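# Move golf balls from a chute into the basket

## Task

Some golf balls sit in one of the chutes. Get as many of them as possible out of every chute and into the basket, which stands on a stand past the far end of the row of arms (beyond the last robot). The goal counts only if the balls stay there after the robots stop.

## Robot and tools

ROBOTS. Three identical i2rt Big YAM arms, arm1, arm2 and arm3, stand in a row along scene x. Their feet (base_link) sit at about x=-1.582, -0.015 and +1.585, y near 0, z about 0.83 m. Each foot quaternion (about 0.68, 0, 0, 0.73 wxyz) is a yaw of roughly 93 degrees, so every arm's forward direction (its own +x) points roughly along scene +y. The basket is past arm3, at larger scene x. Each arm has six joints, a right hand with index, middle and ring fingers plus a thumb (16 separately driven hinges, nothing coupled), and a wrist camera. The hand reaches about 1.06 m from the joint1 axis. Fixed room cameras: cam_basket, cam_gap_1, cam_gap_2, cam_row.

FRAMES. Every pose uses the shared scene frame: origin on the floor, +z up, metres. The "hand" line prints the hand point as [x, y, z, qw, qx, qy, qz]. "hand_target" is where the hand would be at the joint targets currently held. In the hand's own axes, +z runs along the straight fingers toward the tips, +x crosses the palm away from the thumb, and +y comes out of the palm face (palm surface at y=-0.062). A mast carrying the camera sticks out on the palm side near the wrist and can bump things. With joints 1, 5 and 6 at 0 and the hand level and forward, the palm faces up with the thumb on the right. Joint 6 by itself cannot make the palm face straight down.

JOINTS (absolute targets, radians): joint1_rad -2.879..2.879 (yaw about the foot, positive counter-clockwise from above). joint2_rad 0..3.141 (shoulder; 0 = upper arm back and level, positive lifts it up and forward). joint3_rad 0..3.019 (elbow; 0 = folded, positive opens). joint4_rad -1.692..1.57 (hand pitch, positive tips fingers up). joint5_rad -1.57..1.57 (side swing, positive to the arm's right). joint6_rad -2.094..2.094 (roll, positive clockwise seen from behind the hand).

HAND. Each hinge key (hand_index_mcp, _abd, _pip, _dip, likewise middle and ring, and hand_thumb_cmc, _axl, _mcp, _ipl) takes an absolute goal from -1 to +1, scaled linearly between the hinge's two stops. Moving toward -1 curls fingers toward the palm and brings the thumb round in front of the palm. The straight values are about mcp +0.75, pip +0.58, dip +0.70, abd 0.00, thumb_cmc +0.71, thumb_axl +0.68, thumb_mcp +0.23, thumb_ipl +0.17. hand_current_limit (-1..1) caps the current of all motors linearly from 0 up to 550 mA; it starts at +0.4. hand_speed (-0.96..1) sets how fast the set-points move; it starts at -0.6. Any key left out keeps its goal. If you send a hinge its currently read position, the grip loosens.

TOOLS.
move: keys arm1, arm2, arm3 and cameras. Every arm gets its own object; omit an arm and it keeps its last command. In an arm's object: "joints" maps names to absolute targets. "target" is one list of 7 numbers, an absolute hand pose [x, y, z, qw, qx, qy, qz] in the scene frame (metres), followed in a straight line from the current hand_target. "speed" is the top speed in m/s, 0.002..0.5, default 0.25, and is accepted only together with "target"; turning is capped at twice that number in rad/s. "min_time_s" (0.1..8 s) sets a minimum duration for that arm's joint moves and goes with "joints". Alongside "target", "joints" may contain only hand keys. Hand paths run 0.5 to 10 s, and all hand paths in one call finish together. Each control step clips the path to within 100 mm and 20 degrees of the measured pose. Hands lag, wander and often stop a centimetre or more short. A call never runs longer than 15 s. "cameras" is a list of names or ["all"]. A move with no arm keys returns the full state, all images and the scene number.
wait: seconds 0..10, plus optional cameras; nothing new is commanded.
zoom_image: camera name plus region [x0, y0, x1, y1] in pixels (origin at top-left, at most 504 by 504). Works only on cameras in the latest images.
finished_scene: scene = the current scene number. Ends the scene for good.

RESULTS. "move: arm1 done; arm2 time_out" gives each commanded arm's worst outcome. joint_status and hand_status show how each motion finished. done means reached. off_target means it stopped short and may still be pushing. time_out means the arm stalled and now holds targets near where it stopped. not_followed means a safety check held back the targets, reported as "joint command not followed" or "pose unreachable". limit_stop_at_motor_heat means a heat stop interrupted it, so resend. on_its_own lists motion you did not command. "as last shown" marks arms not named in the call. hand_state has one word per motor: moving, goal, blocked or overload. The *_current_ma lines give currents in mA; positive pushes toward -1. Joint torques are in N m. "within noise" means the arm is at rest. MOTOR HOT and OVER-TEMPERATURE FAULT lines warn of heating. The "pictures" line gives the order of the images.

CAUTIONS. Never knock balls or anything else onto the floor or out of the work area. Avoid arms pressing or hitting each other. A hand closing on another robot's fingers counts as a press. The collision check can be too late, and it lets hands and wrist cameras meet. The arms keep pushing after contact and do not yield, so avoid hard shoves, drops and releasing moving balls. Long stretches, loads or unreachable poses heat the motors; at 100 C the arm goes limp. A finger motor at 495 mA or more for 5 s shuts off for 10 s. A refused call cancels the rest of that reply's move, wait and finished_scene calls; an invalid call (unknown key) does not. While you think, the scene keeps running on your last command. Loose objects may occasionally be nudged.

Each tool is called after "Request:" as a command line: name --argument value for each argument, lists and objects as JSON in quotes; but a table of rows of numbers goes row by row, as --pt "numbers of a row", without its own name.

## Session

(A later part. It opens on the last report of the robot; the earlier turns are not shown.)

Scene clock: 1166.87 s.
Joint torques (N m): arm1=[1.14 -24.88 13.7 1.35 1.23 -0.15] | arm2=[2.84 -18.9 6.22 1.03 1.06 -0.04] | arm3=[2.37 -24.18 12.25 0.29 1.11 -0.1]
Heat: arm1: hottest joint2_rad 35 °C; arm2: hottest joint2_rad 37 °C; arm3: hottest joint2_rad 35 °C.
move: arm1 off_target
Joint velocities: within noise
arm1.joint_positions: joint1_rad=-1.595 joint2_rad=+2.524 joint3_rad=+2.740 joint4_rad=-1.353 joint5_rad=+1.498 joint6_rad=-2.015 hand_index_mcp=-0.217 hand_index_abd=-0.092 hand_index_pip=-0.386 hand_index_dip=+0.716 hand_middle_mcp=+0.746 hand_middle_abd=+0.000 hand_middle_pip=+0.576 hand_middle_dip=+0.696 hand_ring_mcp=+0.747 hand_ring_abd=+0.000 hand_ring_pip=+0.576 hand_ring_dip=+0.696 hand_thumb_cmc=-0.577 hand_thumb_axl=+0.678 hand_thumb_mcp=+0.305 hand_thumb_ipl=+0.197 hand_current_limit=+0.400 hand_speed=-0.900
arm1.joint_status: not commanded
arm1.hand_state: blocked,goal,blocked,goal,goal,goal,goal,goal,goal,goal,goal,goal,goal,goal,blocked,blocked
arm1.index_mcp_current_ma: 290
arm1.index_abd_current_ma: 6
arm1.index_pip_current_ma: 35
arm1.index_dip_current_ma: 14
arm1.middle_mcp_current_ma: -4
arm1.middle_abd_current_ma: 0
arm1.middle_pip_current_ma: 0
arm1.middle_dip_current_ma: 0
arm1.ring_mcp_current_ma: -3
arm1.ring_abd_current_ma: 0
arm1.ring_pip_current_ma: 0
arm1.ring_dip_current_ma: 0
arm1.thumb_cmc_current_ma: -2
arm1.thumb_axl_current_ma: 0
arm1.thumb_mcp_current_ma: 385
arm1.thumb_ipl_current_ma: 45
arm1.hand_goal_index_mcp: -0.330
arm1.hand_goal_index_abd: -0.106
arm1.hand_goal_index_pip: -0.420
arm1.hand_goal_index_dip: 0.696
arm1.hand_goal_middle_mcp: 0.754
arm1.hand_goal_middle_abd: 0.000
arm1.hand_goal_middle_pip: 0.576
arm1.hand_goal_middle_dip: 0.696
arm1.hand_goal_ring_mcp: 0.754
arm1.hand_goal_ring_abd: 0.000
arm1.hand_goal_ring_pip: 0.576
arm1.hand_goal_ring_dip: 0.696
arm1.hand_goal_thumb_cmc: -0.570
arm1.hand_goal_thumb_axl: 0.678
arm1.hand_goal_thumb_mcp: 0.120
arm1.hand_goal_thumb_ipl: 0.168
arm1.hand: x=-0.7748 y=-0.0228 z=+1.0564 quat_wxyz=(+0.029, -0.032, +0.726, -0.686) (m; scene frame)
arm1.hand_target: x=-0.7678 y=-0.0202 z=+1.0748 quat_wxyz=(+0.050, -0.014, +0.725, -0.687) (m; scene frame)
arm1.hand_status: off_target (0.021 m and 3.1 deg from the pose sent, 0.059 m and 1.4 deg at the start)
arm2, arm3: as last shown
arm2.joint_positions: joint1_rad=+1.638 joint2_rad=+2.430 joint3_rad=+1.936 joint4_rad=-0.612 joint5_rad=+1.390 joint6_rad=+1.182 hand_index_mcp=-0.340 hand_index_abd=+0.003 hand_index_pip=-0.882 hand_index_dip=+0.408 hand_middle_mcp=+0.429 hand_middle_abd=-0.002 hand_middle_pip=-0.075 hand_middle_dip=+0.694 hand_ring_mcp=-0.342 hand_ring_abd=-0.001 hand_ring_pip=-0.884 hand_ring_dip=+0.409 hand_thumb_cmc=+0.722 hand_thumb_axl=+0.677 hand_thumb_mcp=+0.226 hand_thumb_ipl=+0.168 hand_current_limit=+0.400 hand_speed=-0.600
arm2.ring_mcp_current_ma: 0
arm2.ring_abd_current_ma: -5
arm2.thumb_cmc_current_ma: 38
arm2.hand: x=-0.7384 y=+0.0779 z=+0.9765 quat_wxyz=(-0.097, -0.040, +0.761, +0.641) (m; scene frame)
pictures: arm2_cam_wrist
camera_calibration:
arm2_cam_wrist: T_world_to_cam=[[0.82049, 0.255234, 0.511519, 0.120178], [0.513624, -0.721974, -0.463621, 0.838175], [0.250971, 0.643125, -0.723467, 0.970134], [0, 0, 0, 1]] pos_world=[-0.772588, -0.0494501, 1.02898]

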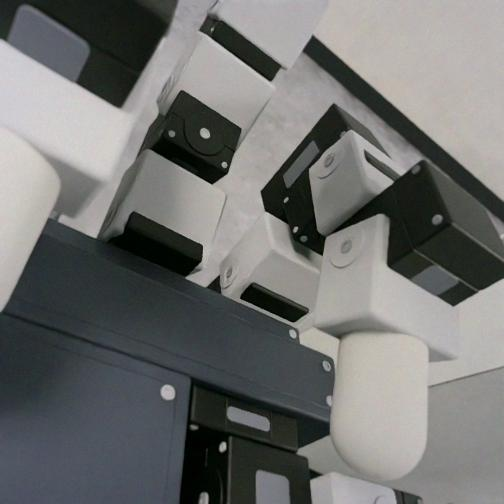

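Request:
move --arm1 '{"target":[-0.80,-0.018,1.125,0.041,-0.008,0.728,-0.685],"speed":0.1}' --arm3 '{"joints":{"joint1_rad":-1.4,"joint2_rad":1.9,"joint3_rad":2.25,"joint4_rad":-1.66},"min_time_s":4}' --cameras '["arm2_cam_wrist"]'

Request:
move --arm2 '{"joints":{"joint1_rad":1.615,"joint2_rad":2.39,"joint3_rad":1.99},"min_time_s":2}' --arm3 '{"joints":{"joint1_rad":0,"joint2_rad":1.7,"joint3_rad":2.1},"min_time_s":4}' --cameras '["arm2_cam_wrist","cam_basket"]'

Request:
move --arm2 '{"joints":{"joint1_rad":1.648,"joint2_rad":2.435,"joint3_rad":1.938},"min_time_s":2}' --arm3 '{"joints":{"joint1_rad":1.465,"joint2_rad":1.69,"joint3_rad":2.05},"min_time_s":4}' --cameras '["arm2_cam_wrist"]'

Scene clock: 1186.63 s.
Joint torques (N m): arm1=[1.44 -25.52 12.56 0.02 1.22 0.02] | arm2=[2.9 -18.96 6.32 1.01 1.07 -0.03] | arm3=[2.49 -19.96 7.94 0.43 1.09 -0.09]
Heat: arm1: hottest joint2_rad 36 °C; arm2: hottest joint2_rad 37 °C; arm3: hottest joint2_rad 35 °C.
move: arm1 off_target; arm3 done
Joint velocities: within noise
arm1.joint_positions: joint1_rad=-1.595 joint2_rad=+2.452 joint3_rad=+2.728 joint4_rad=-1.529 joint5_rad=+1.500 joint6_rad=-1.902 hand_index_mcp=-0.217 hand_index_abd=-0.092 hand_index_pip=-0.386 hand_index_dip=+0.716 hand_middle_mcp=+0.745 hand_middle_abd=+0.000 hand_middle_pip=+0.576 hand_middle_dip=+0.696 hand_ring_mcp=+0.747 hand_ring_abd=+0.000 hand_ring_pip=+0.576 hand_ring_dip=+0.696 hand_thumb_cmc=-0.577 hand_thumb_axl=+0.678 hand_thumb_mcp=+0.305 hand_thumb_ipl=+0.197 hand_current_limit=+0.400 hand_speed=-0.900
arm1.joint_status: not commanded
arm1.hand_state: blocked,goal,blocked,goal,goal,goal,goal,goal,goal,goal,goal,goal,goal,goal,blocked,blocked
arm1.index_mcp_current_ma: 290
arm1.index_abd_current_ma: 6
arm1.index_pip_current_ma: 35
arm1.index_dip_current_ma: 14
arm1.middle_mcp_current_ma: -4
arm1.middle_abd_current_ma: 0
arm1.middle_pip_current_ma: 0
arm1.middle_dip_current_ma: 0
arm1.ring_mcp_current_ma: -3
arm1.ring_abd_current_ma: 0
arm1.ring_pip_current_ma: 0
arm1.ring_dip_current_ma: 0
arm1.thumb_cmc_current_ma: -3
arm1.thumb_axl_current_ma: 0
arm1.thumb_mcp_current_ma: 385
arm1.thumb_ipl_current_ma: 45
arm1.hand_goal_index_mcp: -0.330
arm1.hand_goal_index_abd: -0.106
arm1.hand_goal_index_pip: -0.420
arm1.hand_goal_index_dip: 0.696
arm1.hand_goal_middle_mcp: 0.754
arm1.hand_goal_middle_abd: 0.000
arm1.hand_goal_middle_pip: 0.576
arm1.hand_goal_middle_dip: 0.696
arm1.hand_goal_ring_mcp: 0.754
arm1.hand_goal_ring_abd: 0.000
arm1.hand_goal_ring_pip: 0.576
arm1.hand_goal_ring_dip: 0.696
arm1.hand_goal_thumb_cmc: -0.570
arm1.hand_goal_thumb_axl: 0.678
arm1.hand_goal_thumb_mcp: 0.120
arm1.hand_goal_thumb_ipl: 0.168
arm1.hand: x=-0.8030 y=-0.0241 z=+1.0997 quat_wxyz=(+0.025, -0.031, +0.727, -0.686) (m; scene frame)
arm1.hand_target: x=-0.8013 y=-0.0184 z=+1.1247 quat_wxyz=(+0.047, -0.013, +0.726, -0.686) (m; scene frame)
arm1.hand_status: off_target (0.026 m and 3.2 deg from the pose sent, 0.073 m and 3.1 deg at the start)
arm2.joint_positions: joint1_rad=+1.638 joint2_rad=+2.430 joint3_rad=+1.936 joint4_rad=-0.612 joint5_rad=+1.390 joint6_rad=+1.182 hand_index_mcp=-0.340 hand_index_abd=+0.003 hand_index_pip=-0.882 hand_index_dip=+0.408 hand_middle_mcp=+0.429 hand_middle_abd=-0.002 hand_middle_pip=-0.075 hand_middle_dip=+0.694 hand_ring_mcp=-0.342 hand_ring_abd=-0.001 hand_ring_pip=-0.884 hand_ring_dip=+0.409 hand_thumb_cmc=+0.722 hand_thumb_axl=+0.677 hand_thumb_mcp=+0.226 hand_thumb_ipl=+0.168 hand_current_limit=+0.400 hand_speed=-0.600
arm2.joint_status: not commanded
arm2.hand_state: goal,goal,goal,goal,goal,goal,goal,goal,goal,goal,goal,goal,goal,goal,goal,goal
arm2.index_mcp_current_ma: 9
arm2.index_abd_current_ma: 12
arm2.index_pip_current_ma: 1
arm2.index_dip_current_ma: 10
arm2.middle_mcp_current_ma: 86
arm2.middle_abd_current_ma: -8
arm2.middle_pip_current_ma: 20
arm2.middle_dip_current_ma: -9
arm2.ring_mcp_current_ma: 0
arm2.ring_abd_current_ma: -5
arm2.ring_pip_current_ma: -10
arm2.ring_dip_current_ma: 12
arm2.thumb_cmc_current_ma: 38
arm2.thumb_axl_current_ma: -4
arm2.thumb_mcp_current_ma: -2
arm2.thumb_ipl_current_ma: -2
arm2.hand_goal_index_mcp: -0.342
arm2.hand_goal_index_abd: 0.000
arm2.hand_goal_index_pip: -0.882
arm2.hand_goal_index_dip: 0.406
arm2.hand_goal_middle_mcp: 0.412
arm2.hand_goal_middle_abd: 0.000
arm2.hand_goal_middle_pip: -0.080
arm2.hand_goal_middle_dip: 0.696
arm2.hand_goal_ring_mcp: -0.342
arm2.hand_goal_ring_abd: 0.000
arm2.hand_goal_ring_pip: -0.882
arm2.hand_goal_ring_dip: 0.406
arm2.hand_goal_thumb_cmc: 0.714
arm2.hand_goal_thumb_axl: 0.678
arm2.hand_goal_thumb_mcp: 0.226
arm2.hand_goal_thumb_ipl: 0.168
arm2.hand: x=-0.7384 y=+0.0779 z=+0.9765 quat_wxyz=(-0.097, -0.040, +0.761, +0.641) (m; scene frame)
arm2.hand_target: x=-0.7391 y=+0.0705 z=+0.9742 quat_wxyz=(-0.105, -0.037, +0.760, +0.641) (m; scene frame)
arm2.hand_status: not commanded
arm3.joint_positions: joint1_rad=-1.414 joint2_rad=+1.917 joint3_rad=+2.252 joint4_rad=-1.652 joint5_rad=+1.565 joint6_rad=-1.853 hand_index_mcp=-0.130 hand_index_abd=-0.107 hand_index_pip=+0.065 hand_index_dip=+0.699 hand_middle_mcp=+0.972 hand_middle_abd=-0.001 hand_middle_pip=+0.576 hand_middle_dip=+0.696 hand_ring_mcp=+0.972 hand_ring_abd=-0.001 hand_ring_pip=+0.576 hand_ring_dip=+0.696 hand_thumb_cmc=-0.568 hand_thumb_axl=+0.680 hand_thumb_mcp=+0.297 hand_thumb_ipl=+0.170 hand_current_limit=+0.400 hand_speed=-0.600
arm3.joint_status: all done
arm3.hand_state: goal,goal,goal,goal,goal,goal,goal,goal,goal,goal,goal,goal,goal,goal,goal,goal
arm3.index_mcp_current_ma: -6
arm3.index_abd_current_ma: 0
arm3.index_pip_current_ma: 1
arm3.index_dip_current_ma: 1
arm3.middle_mcp_current_ma: -4
arm3.middle_abd_current_ma: 0
arm3.middle_pip_current_ma: 0
arm3.middle_dip_current_ma: 0
arm3.ring_mcp_current_ma: -5
arm3.ring_abd_current_ma: 0
arm3.ring_pip_current_ma: 0
arm3.ring_dip_current_ma: 0
arm3.thumb_cmc_current_ma: 1
arm3.thumb_axl_current_ma: 0
arm3.thumb_mcp_current_ma: -1
arm3.thumb_ipl_current_ma: 1
arm3.hand_goal_index_mcp: -0.120
arm3.hand_goal_index_abd: -0.106
arm3.hand_goal_index_pip: 0.062
arm3.hand_goal_index_dip: 0.696
arm3.hand_goal_middle_mcp: 0.980
arm3.hand_goal_middle_abd: 0.000
arm3.hand_goal_middle_pip: 0.576
arm3.hand_goal_middle_dip: 0.696
arm3.hand_goal_ring_mcp: 0.980
arm3.hand_goal_ring_abd: 0.000
arm3.hand_goal_ring_pip: 0.576
arm3.hand_goal_ring_dip: 0.696
arm3.hand_goal_thumb_cmc: -0.570
arm3.hand_goal_thumb_axl: 0.678
arm3.hand_goal_thumb_mcp: 0.300
arm3.hand_goal_thumb_ipl: 0.168
arm3.hand: x=+2.2229 y=-0.0974 z=+1.2560 quat_wxyz=(+0.073, -0.093, +0.703, -0.701) (m; scene frame)
arm3.hand_target: x=+2.2163 y=-0.0901 z=+1.2649 quat_wxyz=(+0.078, -0.098, +0.702, -0.701) (m; scene frame)
arm3.hand_status: not commanded
pictures: arm2_cam_wrist
camera_calibration:
arm2_cam_wrist: T_world_to_cam=[[0.82049, 0.255234, 0.511519, 0.120178], [0.513624, -0.721974, -0.463621, 0.838175], [0.250971, 0.643125, -0.723467, 0.970134], [0, 0, 0, 1]] pos_world=[-0.772588, -0.0494501, 1.02898]

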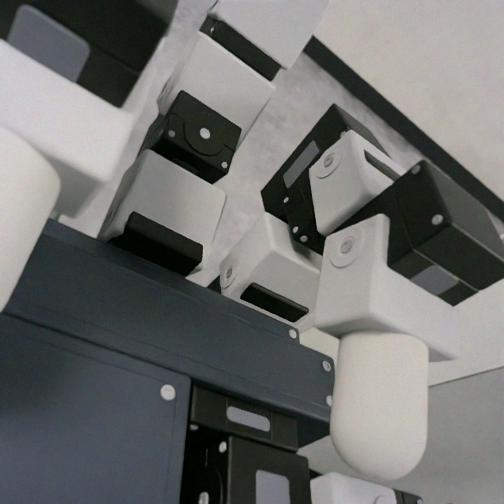

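Scene clock: 1191.10 s.
Joint torques (N m): arm1=[1.44 -25.52 12.59 0.05 1.21 0.03] | arm2=[0.79 -22.24 9.98 0.96 1.07 -0.06] | arm3=[1.03 -17.2 7.79 0.47 1.07 -0.08]
Heat: arm1: hottest joint2_rad 36 °C; arm2: hottest joint2_rad 37 °C; arm3: hottest joint2_rad 35 °C.
move: arm2 done; arm3 done
Joint velocities: within noise
arm1: as last shown
arm2.joint_positions: joint1_rad=+1.628 joint2_rad=+2.430 joint3_rad=+1.936 joint4_rad=-0.612 joint5_rad=+1.390 joint6_rad=+1.182 hand_index_mcp=-0.340 hand_index_abd=+0.003 hand_index_pip=-0.882 hand_index_dip=+0.408 hand_middle_mcp=+0.429 hand_middle_abd=-0.002 hand_middle_pip=-0.075 hand_middle_dip=+0.694 hand_ring_mcp=-0.342 hand_ring_abd=-0.001 hand_ring_pip=-0.884 hand_ring_dip=+0.409 hand_thumb_cmc=+0.722 hand_thumb_axl=+0.677 hand_thumb_mcp=+0.226 hand_thumb_ipl=+0.168 hand_current_limit=+0.400 hand_speed=-0.600
arm2.joint_status: all done
arm2.hand_state: goal,goal,goal,goal,goal,goal,goal,goal,goal,goal,goal,goal,goal,goal,goal,goal
arm2.index_mcp_current_ma: 9
arm2.index_abd_current_ma: 12
arm2.index_pip_current_ma: 1
arm2.index_dip_current_ma: 10
arm2.middle_mcp_current_ma: 86
arm2.middle_abd_current_ma: -8
arm2.middle_pip_current_ma: 20
arm2.middle_dip_current_ma: -9
arm2.ring_mcp_current_ma: 0
arm2.ring_abd_current_ma: -5
arm2.ring_pip_current_ma: -10
arm2.ring_dip_current_ma: 12
arm2.thumb_cmc_current_ma: 38
arm2.thumb_axl_current_ma: -4
arm2.thumb_mcp_current_ma: -2
arm2.thumb_ipl_current_ma: -2
arm2.hand_goal_index_mcp: -0.342
arm2.hand_goal_index_abd: 0.000
arm2.hand_goal_index_pip: -0.882
arm2.hand_goal_index_dip: 0.406
arm2.hand_goal_middle_mcp: 0.412
arm2.hand_goal_middle_abd: 0.000
arm2.hand_goal_middle_pip: -0.080
arm2.hand_goal_middle_dip: 0.696
arm2.hand_goal_ring_mcp: -0.342
arm2.hand_goal_ring_abd: 0.000
arm2.hand_goal_ring_pip: -0.882
arm2.hand_goal_ring_dip: 0.406
arm2.hand_goal_thumb_cmc: 0.714
arm2.hand_goal_thumb_axl: 0.678
arm2.hand_goal_thumb_mcp: 0.226
arm2.hand_goal_thumb_ipl: 0.168
arm2.hand: x=-0.7374 y=+0.0848 z=+0.9764 quat_wxyz=(-0.094, -0.036, +0.761, +0.641) (m; scene frame)
arm2.hand_target: x=-0.7429 y=+0.0936 z=+1.0242 quat_wxyz=(-0.132, +0.007, +0.758, +0.639) (m; scene frame)
arm2.hand_status: not commanded
arm3.joint_positions: joint1_rad=-0.003 joint2_rad=+1.722 joint3_rad=+2.103 joint4_rad=-1.652 joint5_rad=+1.565 joint6_rad=-1.853 hand_index_mcp=-0.129 hand_index_abd=-0.107 hand_index_pip=+0.065 hand_index_dip=+0.699 hand_middle_mcp=+0.972 hand_middle_abd=-0.001 hand_middle_pip=+0.576 hand_middle_dip=+0.696 hand_ring_mcp=+0.972 hand_ring_abd=-0.001 hand_ring_pip=+0.576 hand_ring_dip=+0.696 hand_thumb_cmc=-0.568 hand_thumb_axl=+0.680 hand_thumb_mcp=+0.298 hand_thumb_ipl=+0.170 hand_current_limit=+0.400 hand_speed=-0.600
arm3.joint_status: all done
arm3.hand_state: goal,goal,goal,goal,goal,goal,goal,goal,goal,goal,goal,goal,goal,goal,goal,goal
arm3.index_mcp_current_ma: -5
arm3.index_abd_current_ma: 0
arm3.index_pip_current_ma: 1
arm3.index_dip_current_ma: 1
arm3.middle_mcp_current_ma: -4
arm3.middle_abd_current_ma: 0
arm3.middle_pip_current_ma: 0
arm3.middle_dip_current_ma: 0
arm3.ring_mcp_current_ma: -5
arm3.ring_abd_current_ma: 0
arm3.ring_pip_current_ma: 0
arm3.ring_dip_current_ma: 0
arm3.thumb_cmc_current_ma: 0
arm3.thumb_axl_current_ma: 0
arm3.thumb_mcp_current_ma: -1
arm3.thumb_ipl_current_ma: 1
arm3.hand_goal_index_mcp: -0.120
arm3.hand_goal_index_abd: -0.106
arm3.hand_goal_index_pip: 0.062
arm3.hand_goal_index_dip: 0.696
arm3.hand_goal_middle_mcp: 0.980
arm3.hand_goal_middle_abd: 0.000
arm3.hand_goal_middle_pip: 0.576
arm3.hand_goal_middle_dip: 0.696
arm3.hand_goal_ring_mcp: 0.980
arm3.hand_goal_ring_abd: 0.000
arm3.hand_goal_ring_pip: 0.576
arm3.hand_goal_ring_dip: 0.696
arm3.hand_goal_thumb_cmc: -0.570
arm3.hand_goal_thumb_axl: 0.678
arm3.hand_goal_thumb_mcp: 0.300
arm3.hand_goal_thumb_ipl: 0.168
arm3.hand: x=+1.7178 y=+0.4877 z=+1.3056 quat_wxyz=(+0.521, -0.516, +0.487, -0.474) (m; scene frame)
arm3.hand_target: x=+1.7173 y=+0.4783 z=+1.3154 quat_wxyz=(+0.523, -0.516, +0.487, -0.473) (m; scene frame)
arm3.hand_status: not commanded
pictures: arm2_cam_wrist, cam_basket
camera_calibration:
arm2_cam_wrist: T_world_to_cam=[[0.822864, 0.24747, 0.51152, 0.119999], [0.506743, -0.726886, -0.463517, 0.837929], [0.257111, 0.640621, -0.723532, 0.970198], [0, 0, 0, 1]] pos_world=[-0.772806, -0.042147, 1.02898]

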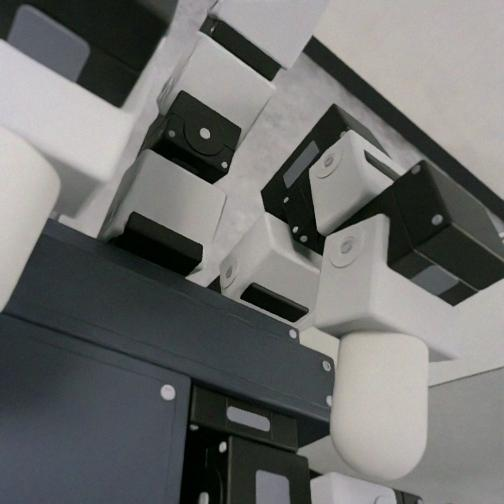

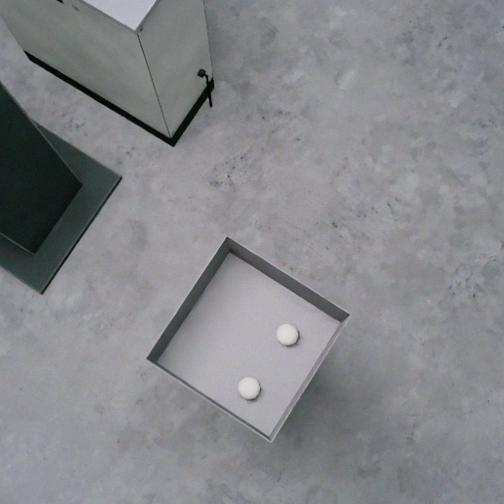

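Scene clock: 1195.57 s.
Joint torques (N m): arm1=[1.44 -25.47 12.55 0.06 1.22 0.03] | arm2=[3.25 -18.78 6.2 0.99 1.06 -0.05] | arm3=[1.2 -16.32 7.87 0.44 1.08 -0.09]
Heat: arm1: hottest joint2_rad 37 °C; arm2: hottest joint2_rad 37 °C; arm3: hottest joint2_rad 35 °C.
move: arm2 done; arm3 done
Joint velocities: within noise
arm1: as last shown
arm2.joint_positions: joint1_rad=+1.634 joint2_rad=+2.430 joint3_rad=+1.936 joint4_rad=-0.612 joint5_rad=+1.390 joint6_rad=+1.182 hand_index_mcp=-0.340 hand_index_abd=+0.003 hand_index_pip=-0.882 hand_index_dip=+0.408 hand_middle_mcp=+0.429 hand_middle_abd=-0.002 hand_middle_pip=-0.075 hand_middle_dip=+0.694 hand_ring_mcp=-0.342 hand_ring_abd=-0.001 hand_ring_pip=-0.884 hand_ring_dip=+0.409 hand_thumb_cmc=+0.722 hand_thumb_axl=+0.677 hand_thumb_mcp=+0.226 hand_thumb_ipl=+0.168 hand_current_limit=+0.400 hand_speed=-0.600
arm2.joint_status: all done
arm2.hand_state: goal,goal,goal,goal,goal,goal,goal,goal,goal,goal,goal,goal,goal,goal,goal,goal
arm2.index_mcp_current_ma: 9
arm2.index_abd_current_ma: 12
arm2.index_pip_current_ma: 1
arm2.index_dip_current_ma: 10
arm2.middle_mcp_current_ma: 86
arm2.middle_abd_current_ma: -8
arm2.middle_pip_current_ma: 20
arm2.middle_dip_current_ma: -9
arm2.ring_mcp_current_ma: 0
arm2.ring_abd_current_ma: -5
arm2.ring_pip_current_ma: -10
arm2.ring_dip_current_ma: 12
arm2.thumb_cmc_current_ma: 38
arm2.thumb_axl_current_ma: -4
arm2.thumb_mcp_current_ma: -2
arm2.thumb_ipl_current_ma: -2
arm2.hand_goal_index_mcp: -0.342
arm2.hand_goal_index_abd: 0.000
arm2.hand_goal_index_pip: -0.882
arm2.hand_goal_index_dip: 0.406
arm2.hand_goal_middle_mcp: 0.412
arm2.hand_goal_middle_abd: 0.000
arm2.hand_goal_middle_pip: -0.080
arm2.hand_goal_middle_dip: 0.696
arm2.hand_goal_ring_mcp: -0.342
arm2.hand_goal_ring_abd: 0.000
arm2.hand_goal_ring_pip: -0.882
arm2.hand_goal_ring_dip: 0.406
arm2.hand_goal_thumb_cmc: 0.714
arm2.hand_goal_thumb_axl: 0.678
arm2.hand_goal_thumb_mcp: 0.226
arm2.hand_goal_thumb_ipl: 0.168
arm2.hand: x=-0.7381 y=+0.0804 z=+0.9765 quat_wxyz=(-0.096, -0.038, +0.761, +0.641) (m; scene frame)
arm2.hand_target: x=-0.7391 y=+0.0704 z=+0.9743 quat_wxyz=(-0.105, -0.037, +0.760, +0.641) (m; scene frame)
arm2.hand_status: not commanded
arm3.joint_positions: joint1_rad=+1.463 joint2_rad=+1.713 joint3_rad=+2.053 joint4_rad=-1.652 joint5_rad=+1.565 joint6_rad=-1.853 hand_index_mcp=-0.129 hand_index_abd=-0.107 hand_index_pip=+0.065 hand_index_dip=+0.699 hand_middle_mcp=+0.972 hand_middle_abd=-0.001 hand_middle_pip=+0.576 hand_middle_dip=+0.696 hand_ring_mcp=+0.972 hand_ring_abd=-0.001 hand_ring_pip=+0.576 hand_ring_dip=+0.696 hand_thumb_cmc=-0.568 hand_thumb_axl=+0.680 hand_thumb_mcp=+0.298 hand_thumb_ipl=+0.170 hand_current_limit=+0.400 hand_speed=-0.600
arm3.joint_status: all done
arm3.hand_state: goal,goal,goal,goal,goal,goal,goal,goal,goal,goal,goal,goal,goal,goal,goal,goal
arm3.index_mcp_current_ma: -5
arm3.index_abd_current_ma: 0
arm3.index_pip_current_ma: 1
arm3.index_dip_current_ma: 1
arm3.middle_mcp_current_ma: -4
arm3.middle_abd_current_ma: 0
arm3.middle_pip_current_ma: 0
arm3.middle_dip_current_ma: 0
arm3.ring_mcp_current_ma: -5
arm3.ring_abd_current_ma: 0
arm3.ring_pip_current_ma: 0
arm3.ring_dip_current_ma: 0
arm3.thumb_cmc_current_ma: 0
arm3.thumb_axl_current_ma: 0
arm3.thumb_mcp_current_ma: -1
arm3.thumb_ipl_current_ma: 1
arm3.hand_goal_index_mcp: -0.120
arm3.hand_goal_index_abd: -0.106
arm3.hand_goal_index_pip: 0.062
arm3.hand_goal_index_dip: 0.696
arm3.hand_goal_middle_mcp: 0.980
arm3.hand_goal_middle_abd: 0.000
arm3.hand_goal_middle_pip: 0.576
arm3.hand_goal_middle_dip: 0.696
arm3.hand_goal_ring_mcp: 0.980
arm3.hand_goal_ring_abd: 0.000
arm3.hand_goal_ring_pip: 0.576
arm3.hand_goal_ring_dip: 0.696
arm3.hand_goal_thumb_cmc: -0.570
arm3.hand_goal_thumb_axl: 0.678
arm3.hand_goal_thumb_mcp: 0.300
arm3.hand_goal_thumb_ipl: 0.168
arm3.hand: x=+1.0483 y=+0.1192 z=+1.2910 quat_wxyz=(+0.705, -0.709, +0.002, -0.018) (m; scene frame)
arm3.hand_target: x=+1.0577 y=+0.1180 z=+1.3013 quat_wxyz=(+0.705, -0.709, +0.003, -0.016) (m; scene frame)
arm3.hand_status: not commanded
pictures: arm2_cam_wrist
camera_calibration:
arm2_cam_wrist: T_world_to_cam=[[0.821373, 0.252405, 0.511506, 0.120165], [0.511122, -0.723747, -0.463621, 0.838092], [0.25318, 0.642247, -0.723476, 0.970164], [0, 0, 0, 1]] pos_world=[-0.772694, -0.046849, 1.02898]

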